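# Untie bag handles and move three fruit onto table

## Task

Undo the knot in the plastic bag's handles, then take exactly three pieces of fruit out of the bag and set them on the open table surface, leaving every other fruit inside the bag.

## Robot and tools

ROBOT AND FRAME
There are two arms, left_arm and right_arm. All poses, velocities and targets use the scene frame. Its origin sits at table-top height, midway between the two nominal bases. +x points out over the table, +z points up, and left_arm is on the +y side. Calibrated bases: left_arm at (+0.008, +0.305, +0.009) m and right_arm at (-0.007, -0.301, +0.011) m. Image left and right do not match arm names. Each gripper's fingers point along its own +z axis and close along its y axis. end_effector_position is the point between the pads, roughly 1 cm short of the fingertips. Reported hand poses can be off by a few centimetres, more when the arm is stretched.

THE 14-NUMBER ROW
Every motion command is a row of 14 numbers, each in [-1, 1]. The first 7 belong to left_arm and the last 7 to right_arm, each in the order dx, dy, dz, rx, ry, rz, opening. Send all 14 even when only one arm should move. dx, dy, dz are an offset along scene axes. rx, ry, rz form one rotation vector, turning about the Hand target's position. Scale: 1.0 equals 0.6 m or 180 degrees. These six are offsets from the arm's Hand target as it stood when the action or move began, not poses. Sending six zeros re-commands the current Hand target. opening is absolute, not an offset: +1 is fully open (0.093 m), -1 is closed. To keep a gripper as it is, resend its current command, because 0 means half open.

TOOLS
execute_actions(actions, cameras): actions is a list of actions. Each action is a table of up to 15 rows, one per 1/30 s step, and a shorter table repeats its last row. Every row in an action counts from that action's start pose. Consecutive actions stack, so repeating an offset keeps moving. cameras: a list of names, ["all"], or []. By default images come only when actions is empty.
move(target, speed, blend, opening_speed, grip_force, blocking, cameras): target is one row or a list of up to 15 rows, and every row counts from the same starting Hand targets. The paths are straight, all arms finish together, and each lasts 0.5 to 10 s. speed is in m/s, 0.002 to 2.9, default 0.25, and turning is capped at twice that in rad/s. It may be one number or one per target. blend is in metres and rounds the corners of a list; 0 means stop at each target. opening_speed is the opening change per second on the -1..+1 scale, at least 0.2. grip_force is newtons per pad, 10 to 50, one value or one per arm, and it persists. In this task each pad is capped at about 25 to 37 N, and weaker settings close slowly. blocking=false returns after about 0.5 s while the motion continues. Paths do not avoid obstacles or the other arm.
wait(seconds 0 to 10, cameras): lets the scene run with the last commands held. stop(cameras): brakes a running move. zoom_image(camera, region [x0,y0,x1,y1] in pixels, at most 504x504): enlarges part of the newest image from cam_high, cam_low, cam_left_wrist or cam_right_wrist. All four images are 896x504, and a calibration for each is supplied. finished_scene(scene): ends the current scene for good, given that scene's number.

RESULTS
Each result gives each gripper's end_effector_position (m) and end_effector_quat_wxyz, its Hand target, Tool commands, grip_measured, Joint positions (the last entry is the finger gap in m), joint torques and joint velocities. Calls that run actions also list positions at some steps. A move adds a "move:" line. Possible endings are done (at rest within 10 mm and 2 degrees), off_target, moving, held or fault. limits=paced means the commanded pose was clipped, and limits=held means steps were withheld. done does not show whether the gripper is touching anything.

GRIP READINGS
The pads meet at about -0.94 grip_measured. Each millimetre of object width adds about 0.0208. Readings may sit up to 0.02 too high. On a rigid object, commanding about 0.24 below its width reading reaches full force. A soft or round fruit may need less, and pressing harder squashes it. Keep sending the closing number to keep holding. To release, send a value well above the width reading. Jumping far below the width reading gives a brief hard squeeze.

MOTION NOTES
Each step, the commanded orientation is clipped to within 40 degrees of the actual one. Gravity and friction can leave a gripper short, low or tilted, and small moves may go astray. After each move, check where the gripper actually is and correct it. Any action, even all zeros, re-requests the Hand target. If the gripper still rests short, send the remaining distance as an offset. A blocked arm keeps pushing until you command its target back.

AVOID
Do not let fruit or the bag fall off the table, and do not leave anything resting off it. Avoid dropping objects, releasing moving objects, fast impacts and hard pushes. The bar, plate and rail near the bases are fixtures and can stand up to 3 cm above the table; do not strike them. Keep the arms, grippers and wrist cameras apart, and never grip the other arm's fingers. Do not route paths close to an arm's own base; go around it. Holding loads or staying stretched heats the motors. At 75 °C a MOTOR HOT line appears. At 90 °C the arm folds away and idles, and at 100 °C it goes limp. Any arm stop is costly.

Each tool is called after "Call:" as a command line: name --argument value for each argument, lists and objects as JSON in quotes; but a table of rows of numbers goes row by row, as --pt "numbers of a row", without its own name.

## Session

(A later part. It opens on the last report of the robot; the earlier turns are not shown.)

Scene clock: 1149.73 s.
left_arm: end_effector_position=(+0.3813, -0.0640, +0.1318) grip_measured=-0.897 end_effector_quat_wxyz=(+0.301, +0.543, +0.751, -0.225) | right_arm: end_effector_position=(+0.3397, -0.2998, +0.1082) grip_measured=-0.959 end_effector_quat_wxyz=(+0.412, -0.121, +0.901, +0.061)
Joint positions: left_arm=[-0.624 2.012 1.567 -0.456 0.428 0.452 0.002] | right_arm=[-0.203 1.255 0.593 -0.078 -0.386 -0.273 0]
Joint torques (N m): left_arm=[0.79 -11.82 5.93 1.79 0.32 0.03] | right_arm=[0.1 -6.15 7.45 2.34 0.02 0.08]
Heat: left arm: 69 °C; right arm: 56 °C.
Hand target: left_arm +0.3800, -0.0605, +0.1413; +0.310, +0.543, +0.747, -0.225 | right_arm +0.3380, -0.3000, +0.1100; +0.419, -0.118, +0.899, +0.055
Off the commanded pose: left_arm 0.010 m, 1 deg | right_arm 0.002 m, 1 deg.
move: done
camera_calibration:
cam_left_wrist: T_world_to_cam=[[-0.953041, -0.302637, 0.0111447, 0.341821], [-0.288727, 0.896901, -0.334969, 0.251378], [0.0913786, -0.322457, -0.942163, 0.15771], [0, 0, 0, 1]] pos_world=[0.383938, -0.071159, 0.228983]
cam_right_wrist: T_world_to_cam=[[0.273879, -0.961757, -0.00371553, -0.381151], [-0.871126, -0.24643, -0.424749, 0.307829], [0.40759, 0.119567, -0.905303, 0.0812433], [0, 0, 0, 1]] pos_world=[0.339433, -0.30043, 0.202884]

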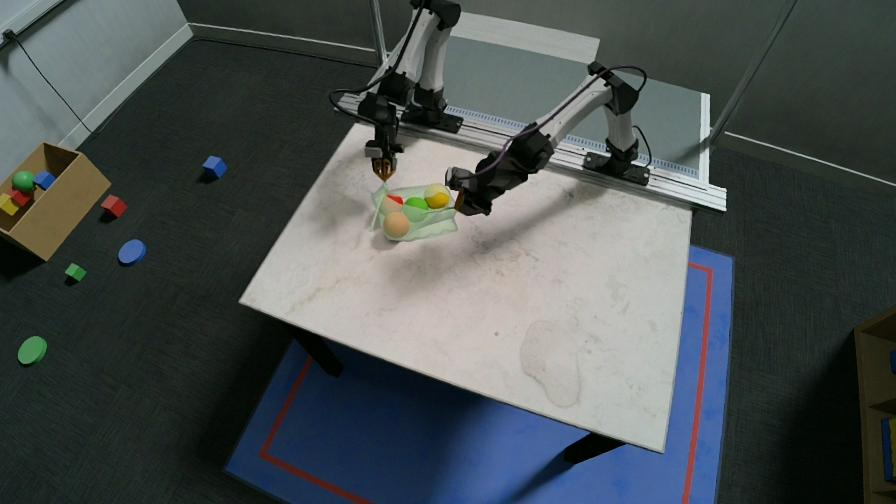

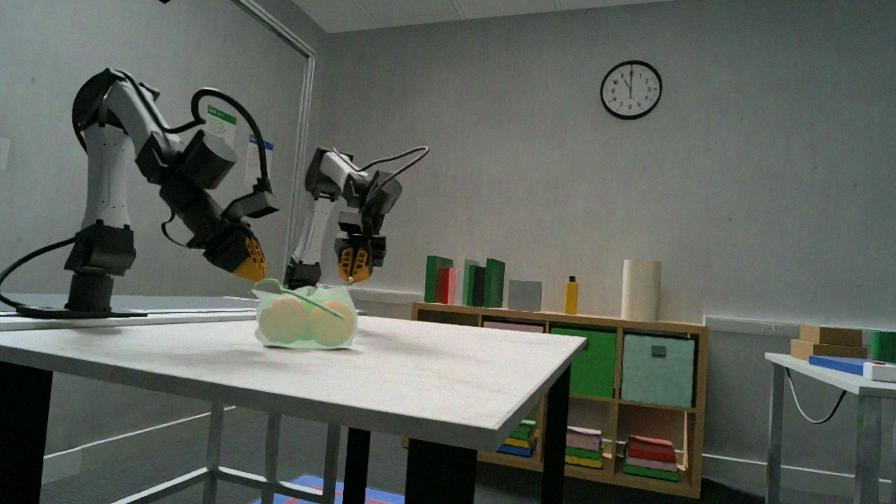

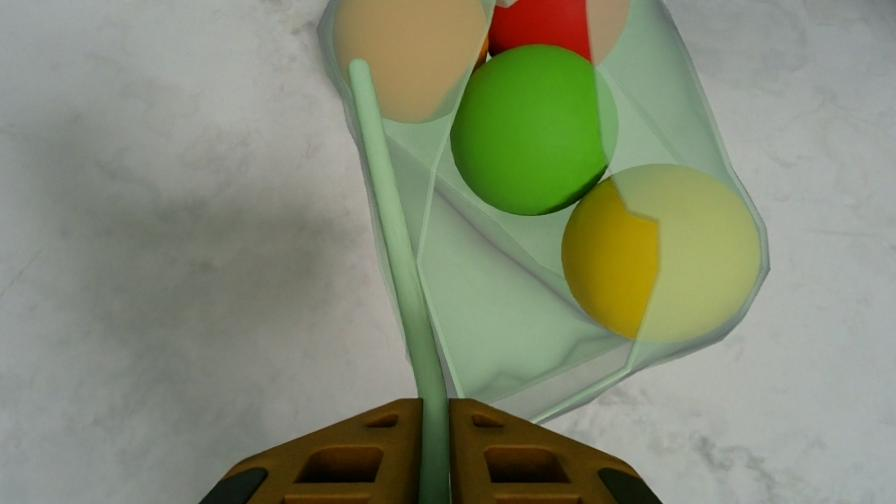

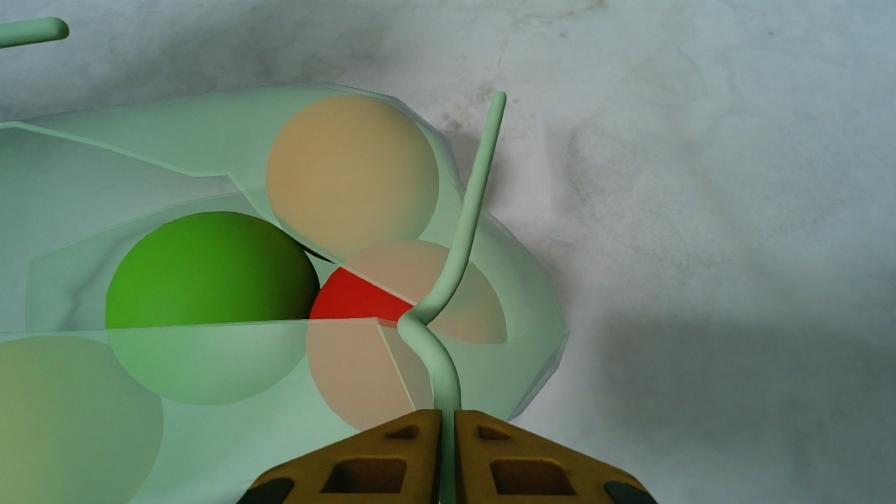

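Call:
move --target '[-0.0167,0.05,-0.11,0,0,0,-1,-0.1167,0.02,-0.06,0,0,0,-1]' --speed 0.08 --cameras '["all"]'

Call:
zoom_image --camera "cam_high" --region '[360, 140, 480, 260]'

Call:
zoom_image --camera "cam_low" --region '[220, 220, 400, 360]'

Scene clock: 1163.37 s.
left_arm: end_effector_position=(+0.3699, -0.0344, +0.0686) grip_measured=-0.897 end_effector_quat_wxyz=(+0.303, +0.541, +0.751, -0.226) | right_arm: end_effector_position=(+0.2732, -0.2874, +0.0799) grip_measured=-0.959 end_effector_quat_wxyz=(+0.426, -0.124, +0.894, +0.057)
Joint positions: left_arm=[-0.582 1.998 1.279 -0.193 0.455 0.484 0.002] | right_arm=[-0.2 0.943 0.29 -0.053 -0.386 -0.271 0]
Joint torques (N m): left_arm=[0.99 -10.84 5.5 1.79 0.33 0.07] | right_arm=[0.27 -2.76 7.64 2.09 0.02 0.09]
Heat: left arm: 70 °C; right arm: 56 °C.
Hand target: left_arm +0.3700, -0.0305, +0.0751; +0.310, +0.543, +0.747, -0.225 | right_arm +0.2680, -0.2879, +0.0741; +0.419, -0.118, +0.899, +0.055
Off the commanded pose: left_arm 0.008 m, 1 deg | right_arm 0.008 m, 1 deg.
move: done
camera_calibration:
cam_left_wrist: T_world_to_cam=[[-0.95261, -0.303934, 0.0126059, 0.340286], [-0.290018, 0.894926, -0.339112, 0.201083], [0.0917865, -0.326697, -0.940661, 0.108305], [0, 0, 0, 1]] pos_world=[0.372536, -0.0411467, 0.165779]
cam_right_wrist: T_world_to_cam=[[0.276746, -0.960892, 0.00988295, -0.352678], [-0.856184, -0.251233, -0.451476, 0.237508], [0.436303, 0.116482, -0.892229, 0.0714539], [0, 0, 0, 1]] pos_world=[0.269777, -0.287539, 0.174468]

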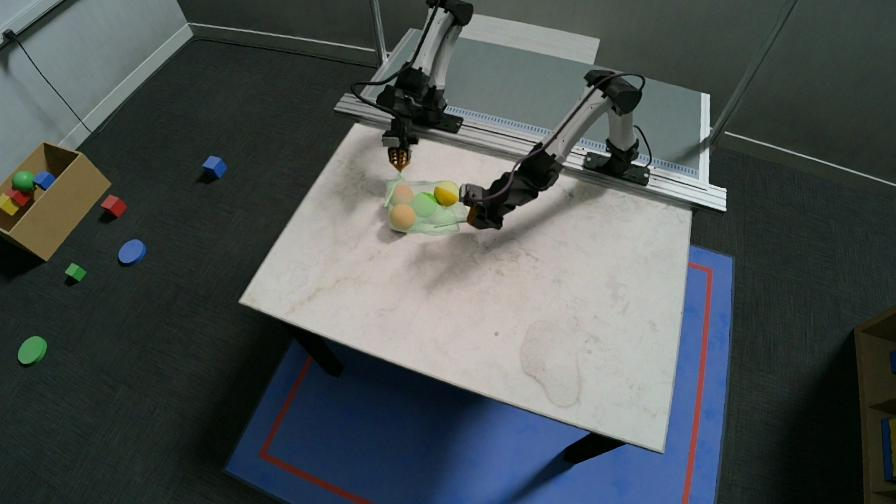

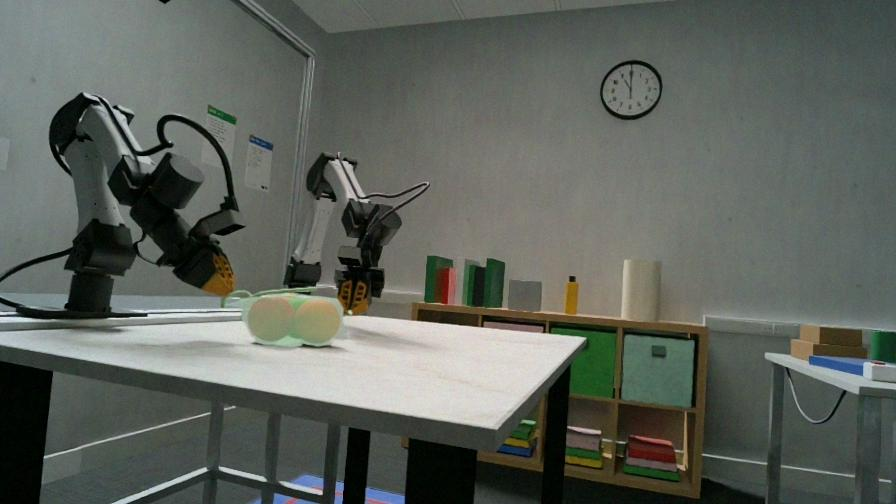

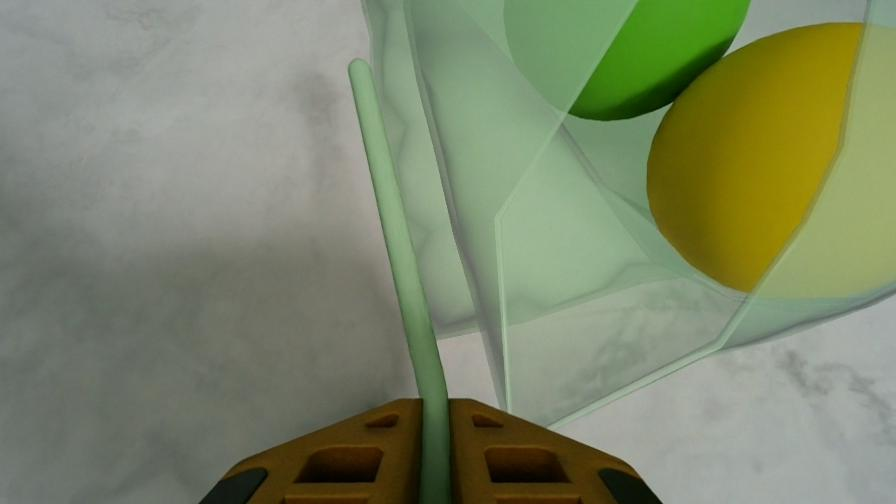

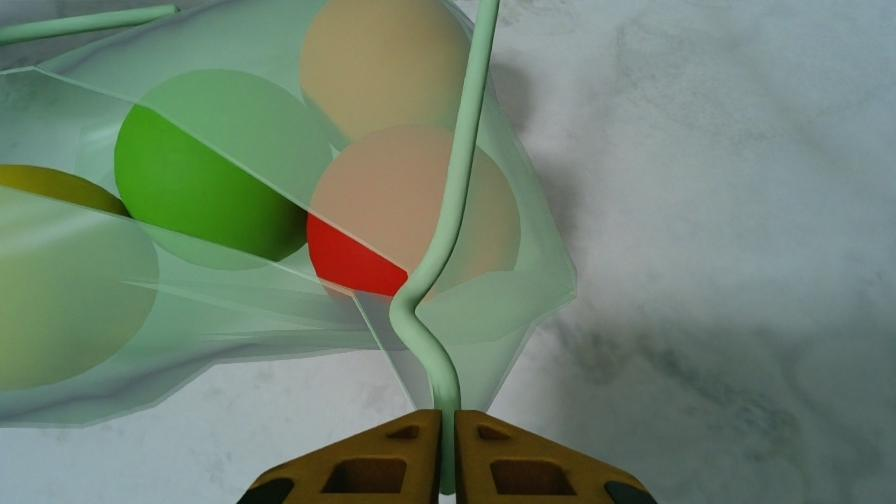

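Scaled by 4.200 from the camera's 896x504 image, which has a finer 1280x720 frame.

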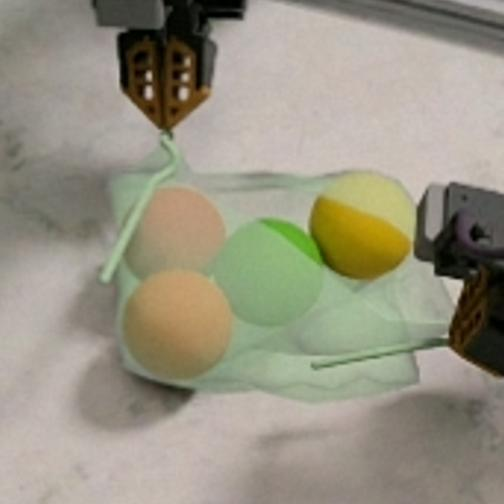

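Scaled by 2.800 from the camera's 896x504 image, which has a finer 1280x720 frame.

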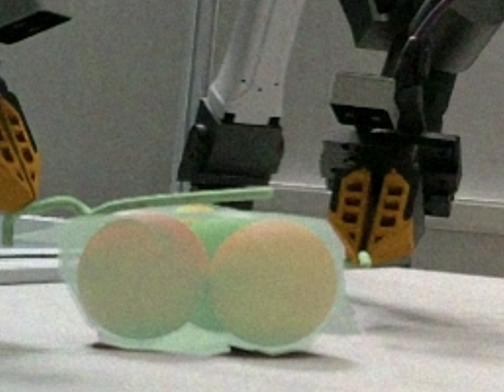

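Call:
move --target '[0.0083,-0.0417,0.0833,0,0,0,-1,0.095,-0.0283,0.03,0,0,0,-1]' --speed 0.08 --cameras '["all"]'

Call:
zoom_image --camera "cam_high" --region '[360, 140, 480, 260]'

Scene clock: 1216.57 s.
left_arm: end_effector_position=(+0.3729, -0.0552, +0.1095) grip_measured=-0.897 end_effector_quat_wxyz=(+0.301, +0.547, +0.747, -0.230) | right_arm: end_effector_position=(+0.3136, -0.3020, +0.0803) grip_measured=-0.959 end_effector_quat_wxyz=(+0.401, -0.113, +0.907, +0.059)
Joint positions: left_arm=[-0.614 1.993 1.444 -0.356 0.448 0.468 0.002] | right_arm=[-0.221 1.208 0.457 -0.015 -0.386 -0.28 0]
Joint torques (N m): left_arm=[0.12 -11.12 8.81 1.56 0.15 -0.12] | right_arm=[-0.8 -2.58 11.93 2.34 -0.26 -0.11]
Heat: left arm: 73 °C; right arm: 56 °C.
Hand target: left_arm +0.3750, -0.0556, +0.1252; +0.310, +0.543, +0.747, -0.225 | right_arm +0.3250, -0.3050, +0.0920; +0.419, -0.118, +0.899, +0.055
Off the commanded pose: left_arm 0.016 m, 1 deg | right_arm 0.017 m, 2 deg.
move: off_target (left_arm, right_arm)
camera_calibration:
cam_left_wrist: T_world_to_cam=[[-0.957355, -0.288522, 0.0150551, 0.338647], [-0.276142, 0.898466, -0.341327, 0.229631], [0.0849538, -0.330928, -0.939824, 0.141936], [0, 0, 0, 1]] pos_world=[0.375558, -0.0616378, 0.206675]
cam_right_wrist: T_world_to_cam=[[0.258977, -0.965831, -0.0100459, -0.372257], [-0.884703, -0.233024, -0.403734, 0.279303], [0.387598, 0.113445, -0.914821, 0.0720066], [0, 0, 0, 1]] pos_world=[0.315597, -0.302622, 0.174898]

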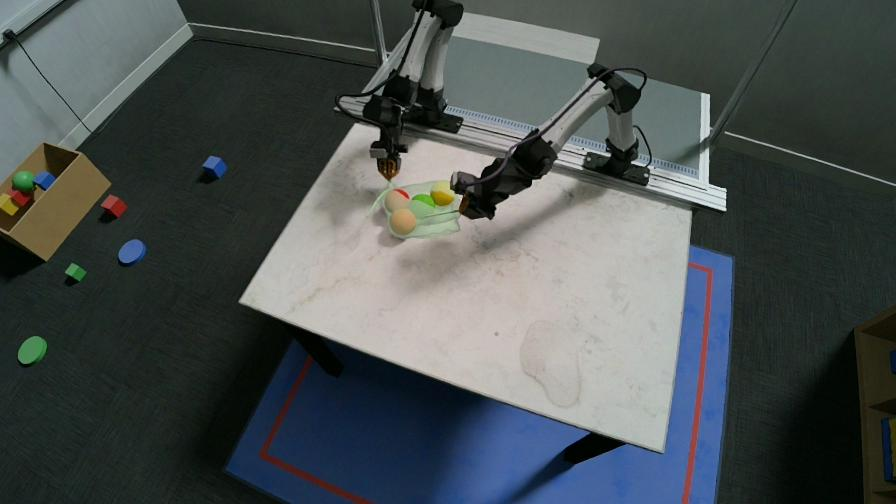

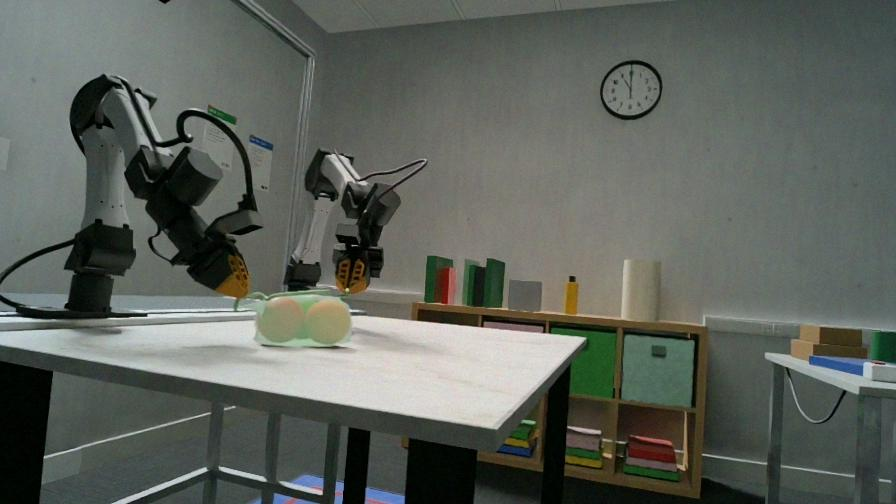

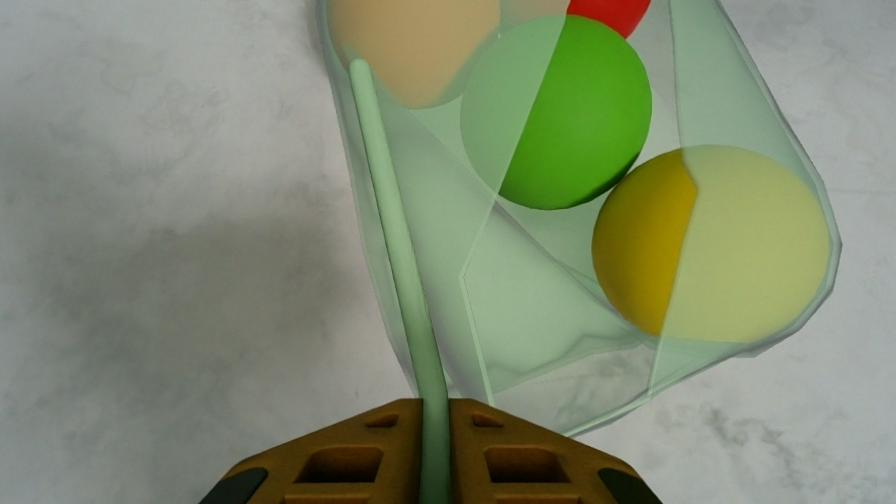

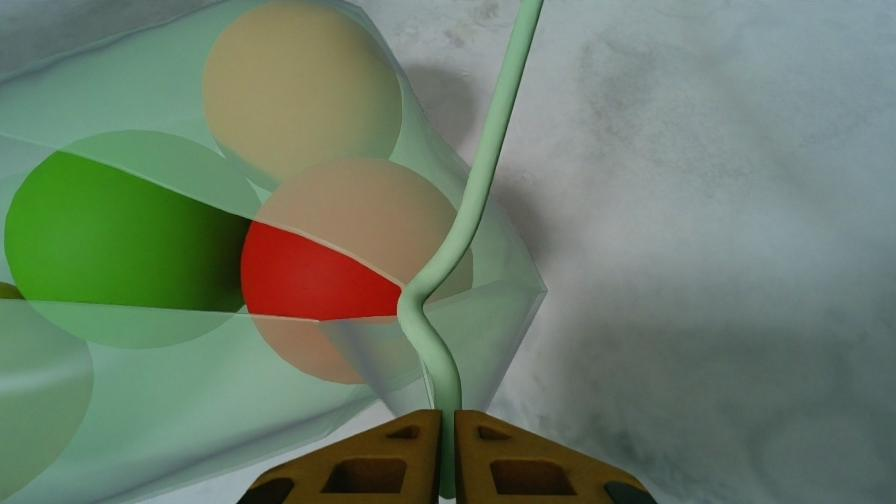

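Scaled by 4.200 from the camera's 896x504 image, which has a finer 1280x720 frame.

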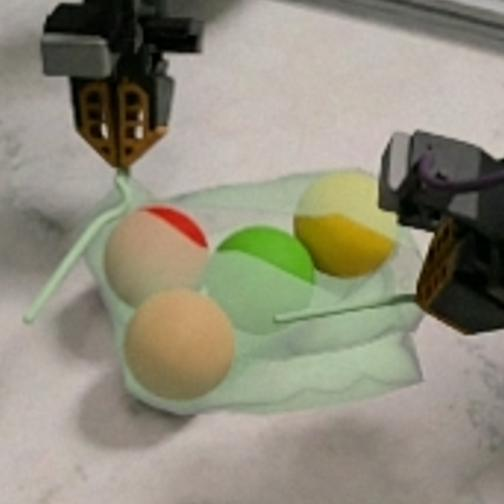

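Call:
move --target '[0.06,0,0,0,0,0,-1,0.0417,0,0.03,0,0,0,-1]' --speed 0.08 --cameras '["cam_left_wrist","cam_right_wrist","cam_high"]'

Call:
zoom_image --camera "cam_high" --region '[360, 140, 480, 260]'

Scene clock: 1224.83 s.
left_arm: end_effector_position=(+0.4091, -0.0557, +0.1298) grip_measured=-0.897 end_effector_quat_wxyz=(+0.319, +0.540, +0.746, -0.224) | right_arm: end_effector_position=(+0.3439, -0.3047, +0.1040) grip_measured=-0.959 end_effector_quat_wxyz=(+0.417, -0.120, +0.899, +0.056)
Joint positions: left_arm=[-0.572 2.062 1.613 -0.431 0.456 0.489 0.002] | right_arm=[-0.214 1.281 0.583 -0.031 -0.386 -0.28 0]
Joint torques (N m): left_arm=[0.75 -8.35 9.03 1.56 0.36 0.08] | right_arm=[0.16 -3.38 12.37 2.01 -0.11 0.06]
Heat: left arm: 73 °C; right arm: 58 °C.
Hand target: left_arm +0.4109, -0.0556, +0.1252; +0.310, +0.543, +0.747, -0.225 | right_arm +0.3500, -0.3050, +0.1100; +0.418, -0.118, +0.899, +0.055
Off the commanded pose: left_arm 0.005 m, 1 deg | right_arm 0.009 m, 0 deg.
move: done
camera_calibration:
cam_left_wrist: T_world_to_cam=[[-0.950911, -0.309305, -0.00995211, 0.372268], [-0.284739, 0.887077, -0.363344, 0.252797], [0.121212, -0.342674, -0.931602, 0.141261], [0, 0, 0, 1]] pos_world=[0.408852, -0.0607, 0.227156]
cam_right_wrist: T_world_to_cam=[[0.268092, -0.963369, 0.00690366, -0.386629], [-0.867127, -0.244419, -0.433994, 0.308582], [0.419783, 0.110364, -0.900889, 0.0688068], [0, 0, 0, 1]] pos_world=[0.342348, -0.304637, 0.198579]
Images, in order (width x height): cam_high 896x504, cam_left_wrist 896x504, cam_right_wrist 896x504.

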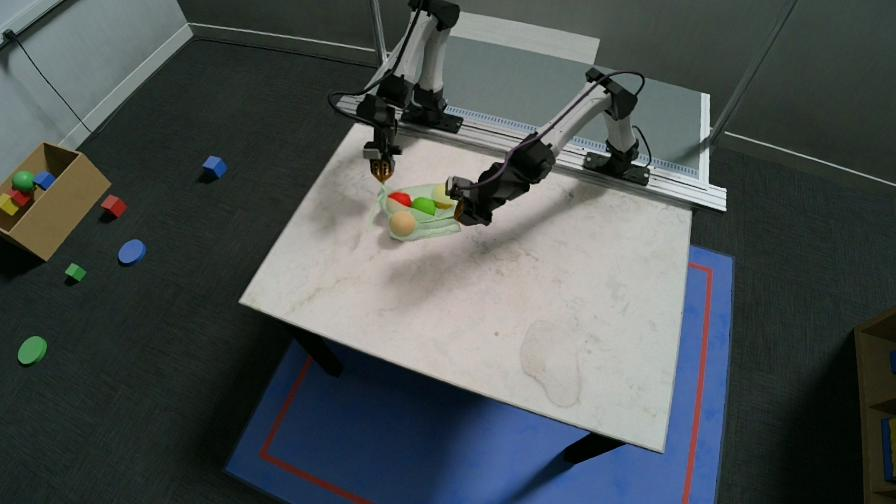

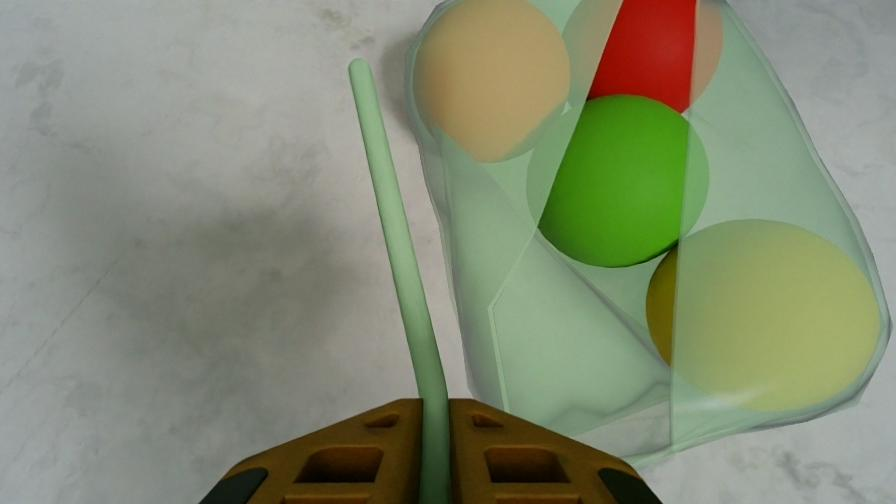

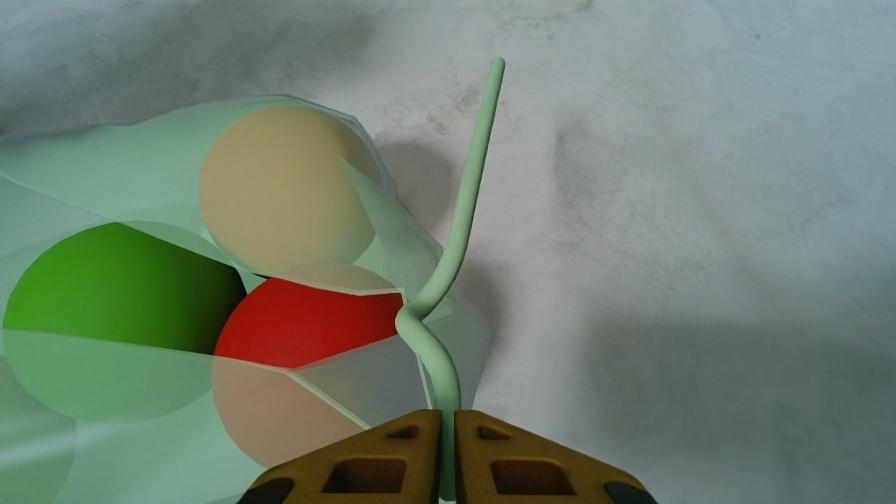

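Scaled by 4.200 from the camera's 896x504 image, which has a finer 1280x720 frame.

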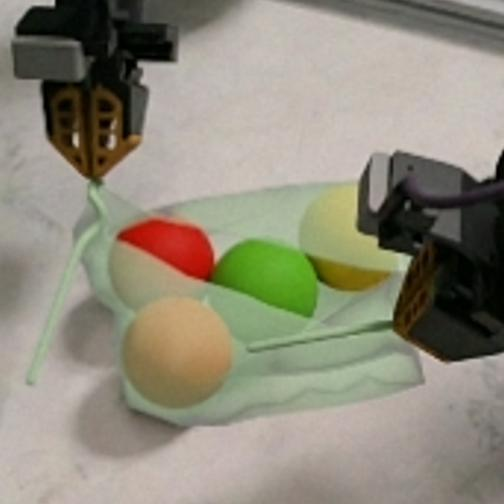

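Call:
move --pt "0 0 0 0 0 0 -1 -0.01 -0.0333 -0.06 0 0 0 -1" --pt "0 0 0 0 0 0 -1 -0.01 -0.0333 -0.06 0 0 0 -0.4" --speed 0.08 --cameras '["cam_left_wrist","cam_right_wrist","cam_high"]'

Call:
zoom_image --camera "cam_high" --region '[360, 140, 480, 260]'

Scene clock: 1238.37 s.
left_arm: end_effector_position=(+0.4090, -0.0556, +0.1297) grip_measured=-0.897 end_effector_quat_wxyz=(+0.319, +0.540, +0.746, -0.224) | right_arm: end_effector_position=(+0.3462, -0.3233, +0.0791) grip_measured=-0.401 end_effector_quat_wxyz=(+0.420, -0.118, +0.898, +0.053)
Joint positions: left_arm=[-0.572 2.062 1.613 -0.432 0.456 0.49 0.002] | right_arm=[-0.281 1.38 0.536 0.103 -0.431 -0.325 0.026]
Joint torques (N m): left_arm=[0.65 -8.29 9.09 1.57 0.37 0.08] | right_arm=[-1.02 -3.96 7.2 2.37 -0.27 -0.06]
Heat: left arm: 69 °C; right arm: 58 °C.
Hand target: left_arm +0.4109, -0.0556, +0.1252; +0.310, +0.543, +0.747, -0.225 | right_arm +0.3440, -0.3250, +0.0740; +0.419, -0.118, +0.899, +0.055
Off the commanded pose: left_arm 0.005 m, 1 deg | right_arm 0.006 m, 0 deg.
move: done
camera_calibration:
cam_left_wrist: T_world_to_cam=[[-0.950997, -0.309047, -0.0097777, 0.372182], [-0.284628, 0.887332, -0.362807, 0.252546], [0.1208, -0.342245, -0.931813, 0.141329], [0, 0, 0, 1]] pos_world=[0.408753, -0.0607013, 0.226957]
cam_right_wrist: T_world_to_cam=[[0.26254, -0.964862, 0.010692, -0.403828], [-0.866151, -0.240535, -0.438094, 0.296628], [0.425272, 0.105756, -0.898866, 0.0439535], [0, 0, 0, 1]] pos_world=[0.344253, -0.322937, 0.173777]
Images, in order (width x height): cam_high 896x504, cam_left_wrist 896x504, cam_right_wrist 896x504.

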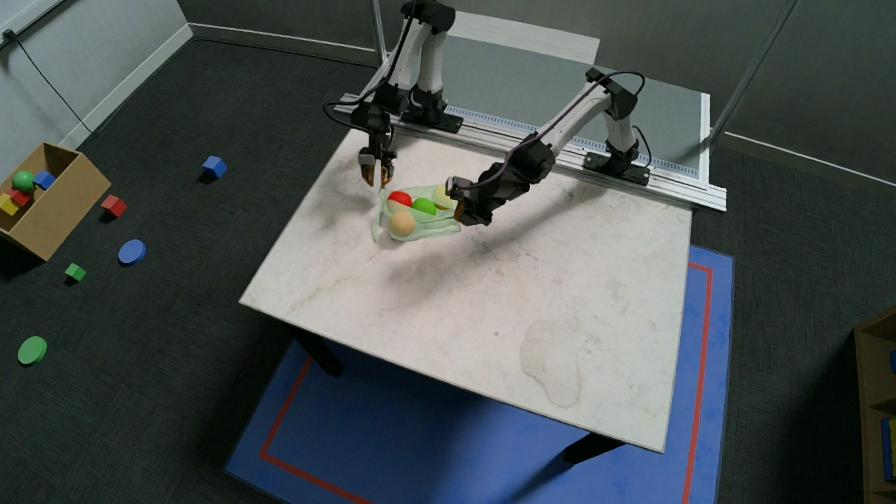

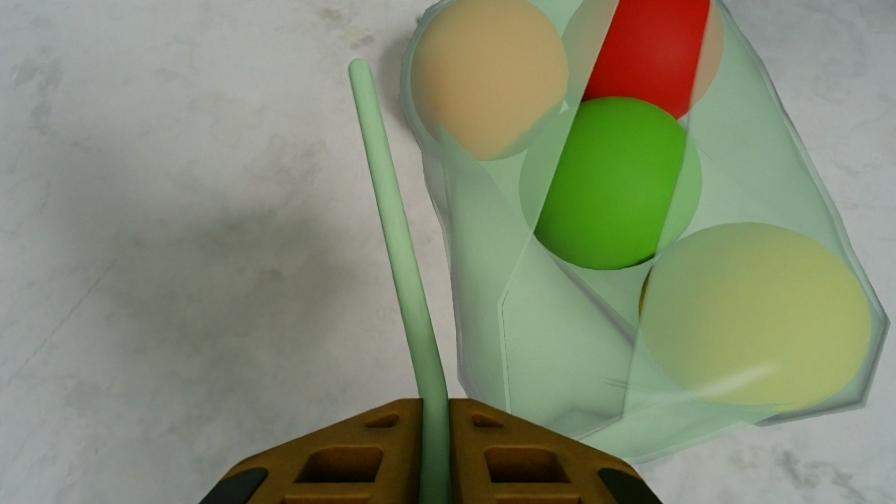

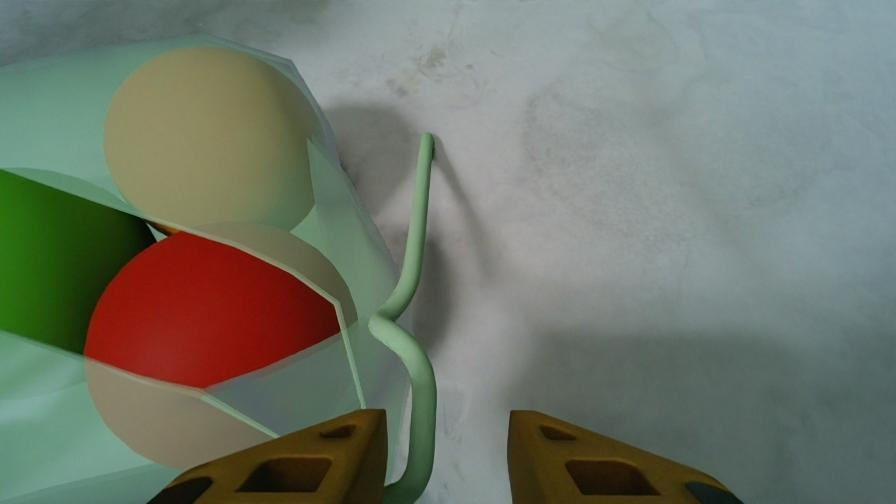

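Scaled by 4.200 from the camera's 896x504 image, which has a finer 1280x720 frame.

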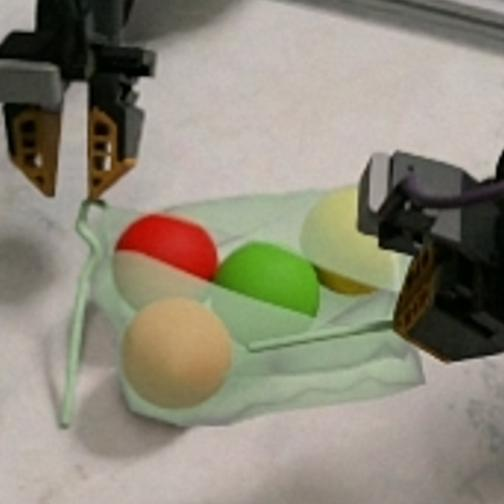

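Call:
move --pt "0 0 0 0 0 0 -1 -0.07 -0.02 0.08 0 0 0 -0.4" --pt "0 0 0 0 0 0 -1 -0.07 0.0 0.25 -0.008 0.06 -0.035 -0.4" --pt "0 0 0 0 0 0 -1 -0.04 0.1833 0.2933 -0.0181 0.1382 -0.0818 1" --speed 0.2 --blend '[0.01,0.05,0]' --cameras '["cam_left_wrist","cam_right_wrist","cam_high"]'

Scene clock: 1278.83 s.
left_arm: end_effector_position=(+0.4090, -0.0556, +0.1297) grip_measured=-0.897 end_effector_quat_wxyz=(+0.319, +0.540, +0.746, -0.224) | right_arm: end_effector_position=(+0.3180, -0.2144, +0.2434) grip_measured=+1.000 end_effector_quat_wxyz=(+0.212, -0.004, +0.977, +0.005)
Joint positions: left_arm=[-0.572 2.062 1.613 -0.432 0.456 0.49 0.002] | right_arm=[0.262 1.437 1.548 -1.23 0.068 0.256 0.093]
Joint torques (N m): left_arm=[0.58 -8.25 9.06 1.58 0.36 0.08] | right_arm=[0.18 -4.46 12.3 1.33 0.21 0.1]
Heat: left arm: 65 °C; right arm: 57 °C.
Hand target: left_arm +0.4109, -0.0556, +0.1252; +0.310, +0.543, +0.747, -0.225 | right_arm +0.3200, -0.2151, +0.2501; +0.216, +0.000, +0.976, +0.000
Off the commanded pose: left_arm 0.005 m, 1 deg | right_arm 0.007 m, 1 deg.
move: done
camera_calibration:
cam_left_wrist: T_world_to_cam=[[-0.950997, -0.309047, -0.0097777, 0.372182], [-0.284628, 0.887332, -0.362807, 0.252546], [0.1208, -0.342245, -0.931813, 0.141329], [0, 0, 0, 1]] pos_world=[0.408753, -0.0607013, 0.226957]
cam_right_wrist: T_world_to_cam=[[0.0187399, -0.999813, -0.00469794, -0.219389], [-0.999795, -0.0187031, -0.00776484, 0.355654], [0.00767553, 0.00484249, -0.999959, 0.327852], [0, 0, 0, 1]] pos_world=[0.357176, -0.214284, 0.329569]
Images, in order (width x height): cam_high 896x504, cam_left_wrist 896x504, cam_right_wrist 896x504.

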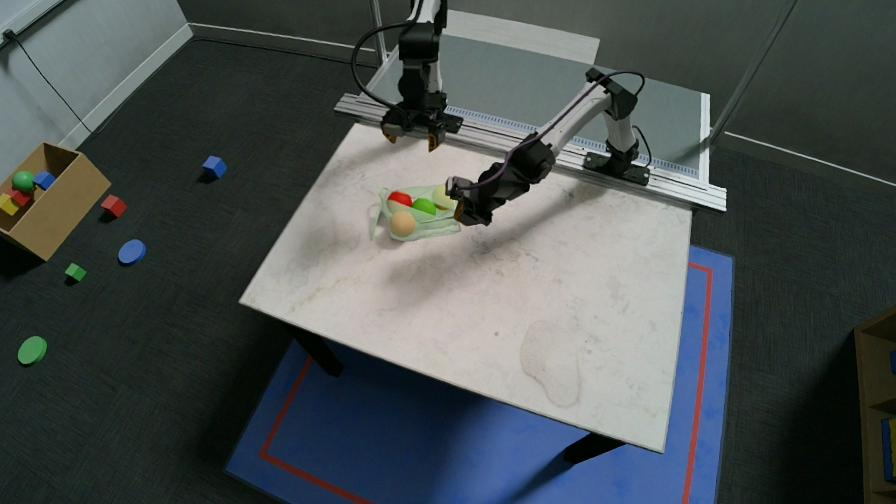

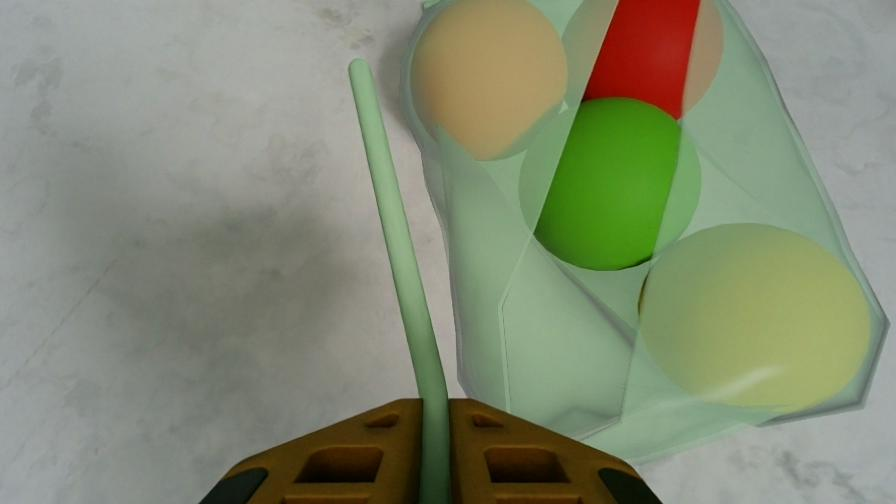

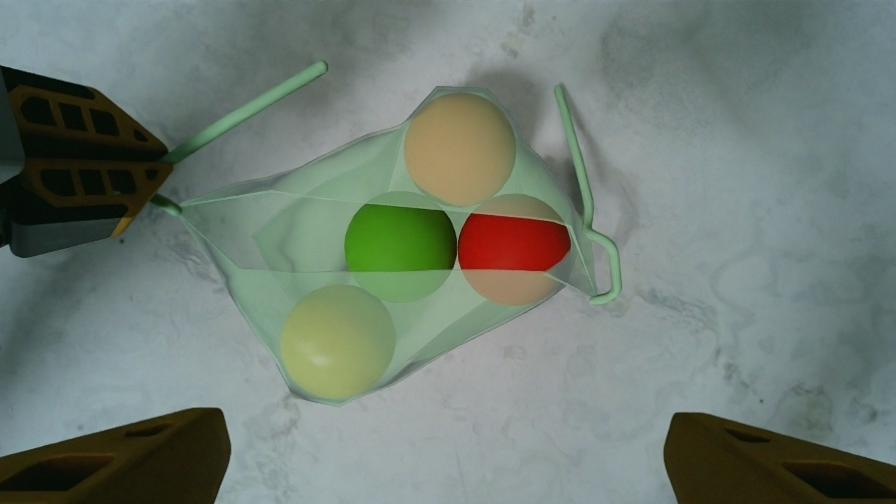

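Call:
move --target '[0,0,0,0,0,0,-1,0.0718,0.0652,-0.2,0,0.0667,0,1]' --speed 0.12 --cameras '["cam_left_wrist","cam_right_wrist","cam_low"]'

Scene clock: 1311.13 s.
left_arm: end_effector_position=(+0.4090, -0.0556, +0.1297) grip_measured=-0.897 end_effector_quat_wxyz=(+0.319, +0.540, +0.746, -0.224) | right_arm: end_effector_position=(+0.3618, -0.1792, +0.1333) grip_measured=+1.000 end_effector_quat_wxyz=(+0.113, -0.002, +0.994, -0.006)
Joint positions: left_arm=[-0.572 2.062 1.613 -0.432 0.456 0.49 0.002] | right_arm=[0.323 1.765 1.522 -1.077 0.052 0.325 0.093]
Joint torques (N m): left_arm=[0.64 -8.39 9.16 1.58 0.36 0.09] | right_arm=[-0.06 -7.83 8.54 1.24 -0.04 0.08]
Heat: left arm: 63 °C; right arm: 58 °C.
Hand target: left_arm +0.4109, -0.0556, +0.1252; +0.310, +0.543, +0.747, -0.225 | right_arm +0.3630, -0.1758, +0.1300; +0.112, +0.000, +0.994, +0.000
Off the commanded pose: left_arm 0.005 m, 1 deg | right_arm 0.005 m, 1 deg.
move: done
camera_calibration:
cam_left_wrist: T_world_to_cam=[[-0.950997, -0.309047, -0.0097777, 0.372182], [-0.284628, 0.887332, -0.362807, 0.252546], [0.1208, -0.342245, -0.931813, 0.141329], [0, 0, 0, 1]] pos_world=[0.408753, -0.0607013, 0.226957]
cam_right_wrist: T_world_to_cam=[[0.0124385, -0.999832, 0.0134337, -0.185674], [-0.981385, -0.00963189, 0.19181, 0.367569], [-0.191648, -0.0155695, -0.98134, 0.28321], [0, 0, 0, 1]] pos_world=[0.417312, -0.177693, 0.209916]
Images, in order (width x height): cam_low 896x504, cam_left_wrist 896x504, cam_right_wrist 896x504.

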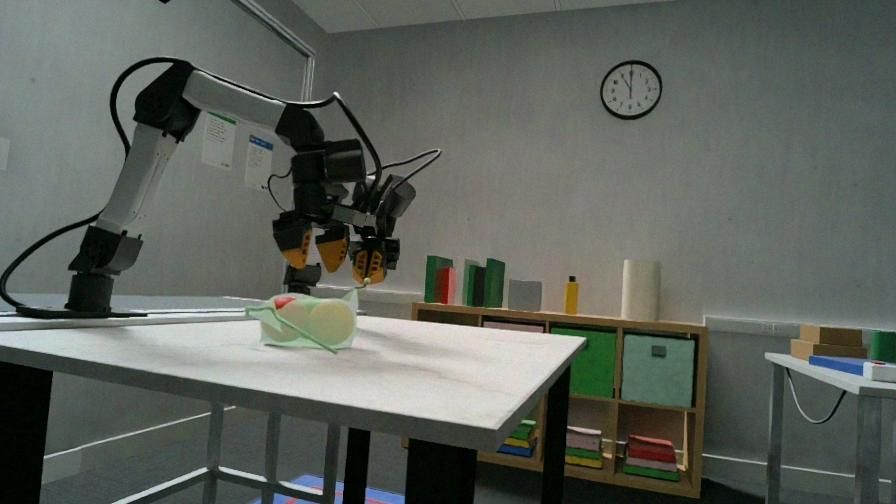

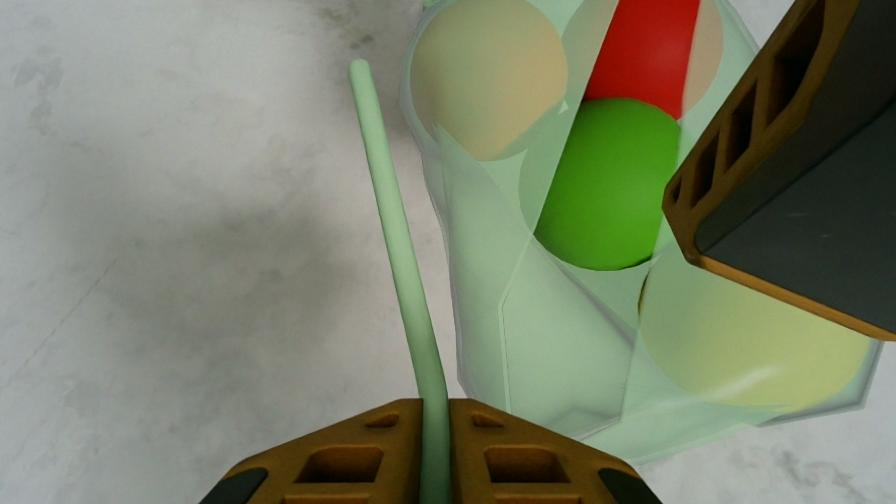

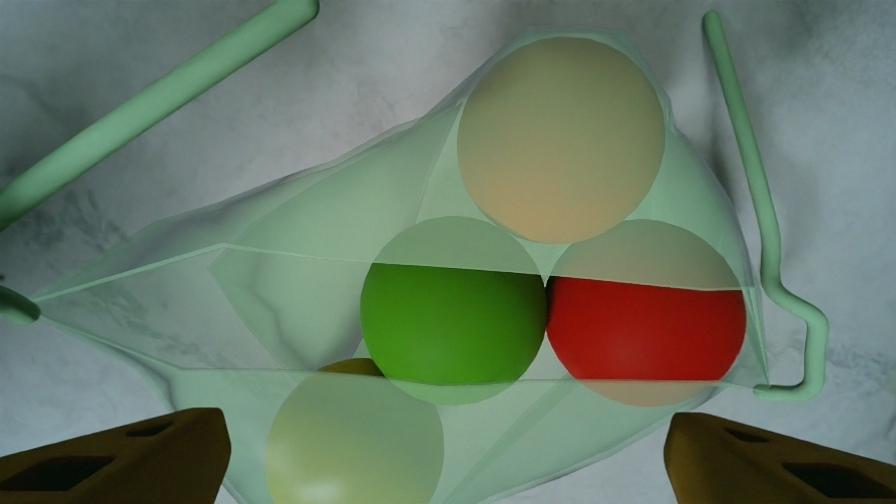

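Call:
move --target '[0,0,0,0,0,0,-1,0.0042,0.0067,-0.1583,0,0.0167,0,1]' --speed 0.06 --cameras '["cam_left_wrist","cam_right_wrist","cam_low","cam_high"]'

Call:
zoom_image --camera "cam_low" --region '[220, 220, 400, 360]'

Scene clock: 1335.07 s.
left_arm: end_effector_position=(+0.4088, -0.0557, +0.1297) grip_measured=-0.897 end_effector_quat_wxyz=(+0.318, +0.540, +0.746, -0.225) | right_arm: end_effector_position=(+0.3706, -0.1729, +0.0466) grip_measured=+1.000 end_effector_quat_wxyz=(+0.099, -0.002, +0.995, -0.002)
Joint positions: left_arm=[-0.572 2.062 1.613 -0.432 0.458 0.49 0.002] | right_arm=[0.332 1.889 1.337 -0.794 0.038 0.335 0.093]
Joint torques (N m): left_arm=[0.64 -8.38 9.1 1.57 0.36 0.08] | right_arm=[0.13 -7.69 6.58 1.16 -0.06 0.09]
Heat: left arm: 63 °C; right arm: 58 °C.
Hand target: left_arm +0.4109, -0.0556, +0.1252; +0.310, +0.543, +0.747, -0.225 | right_arm +0.3656, -0.1719, +0.0351; +0.086, +0.000, +0.996, +0.000
Off the commanded pose: left_arm 0.005 m, 1 deg | right_arm 0.013 m, 2 deg.
move: off_target (right_arm)
camera_calibration:
cam_left_wrist: T_world_to_cam=[[-0.951206, -0.308429, -0.00884219, 0.372002], [-0.284348, 0.887347, -0.362988, 0.252481], [0.119802, -0.342763, -0.931752, 0.141797], [0, 0, 0, 1]] pos_world=[0.408656, -0.0607, 0.227057]
cam_right_wrist: T_world_to_cam=[[0.0136726, -0.999888, 0.00601804, -0.178357], [-0.975638, -0.0120226, 0.219055, 0.389027], [-0.218958, -0.00886648, -0.975694, 0.211025], [0, 0, 0, 1]] pos_world=[0.428194, -0.171789, 0.121751]

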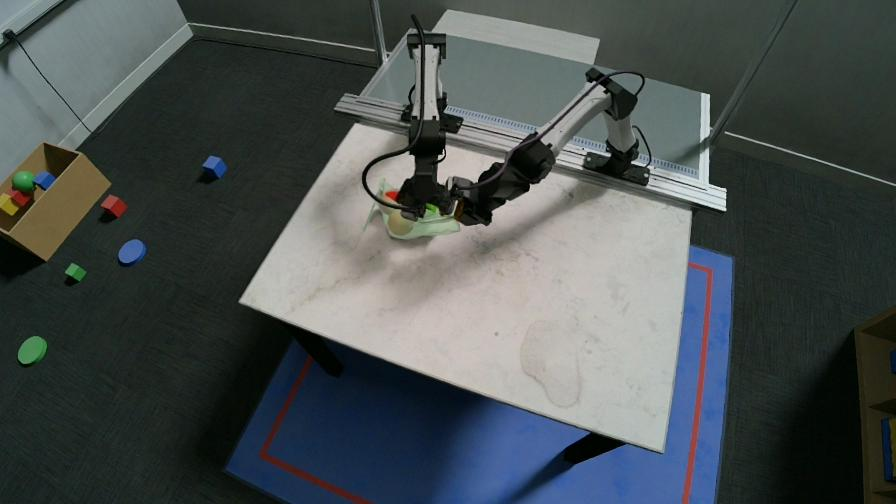

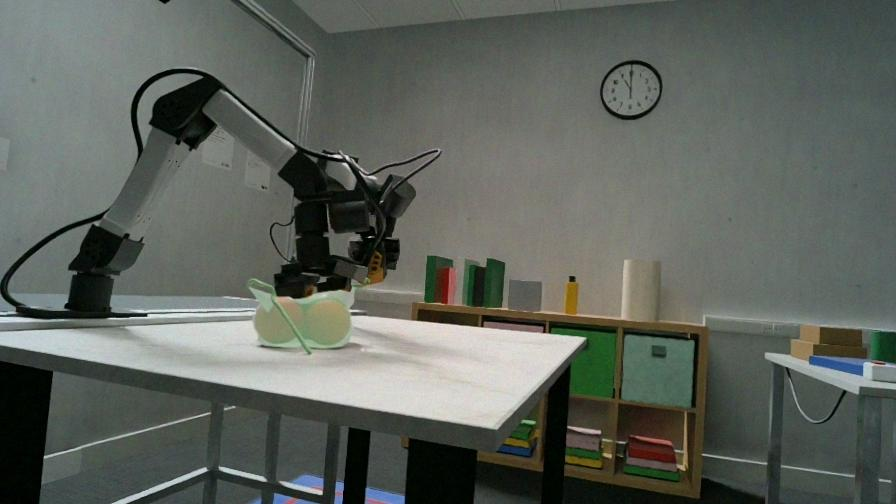

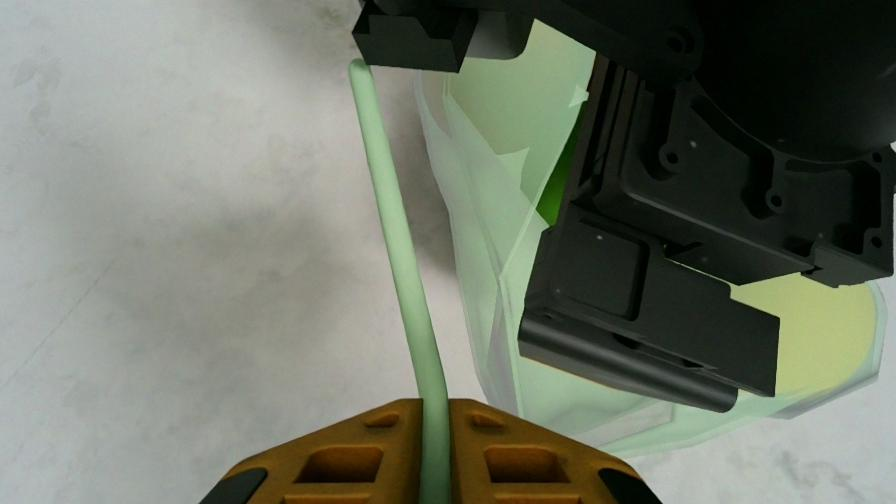

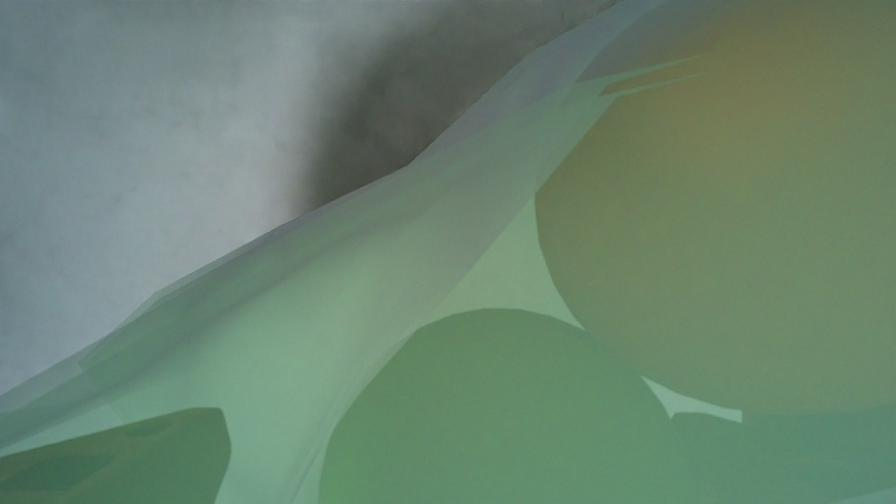

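Scaled by 2.800 from the camera's 896x504 image, which has a finer 1280x720 frame.

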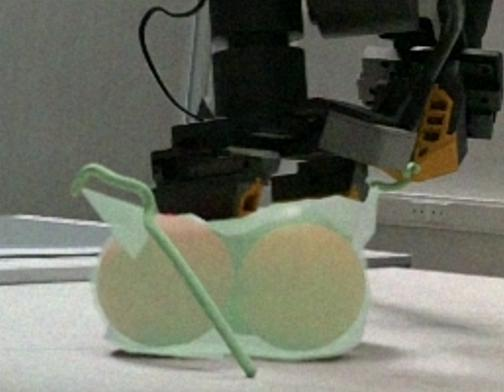

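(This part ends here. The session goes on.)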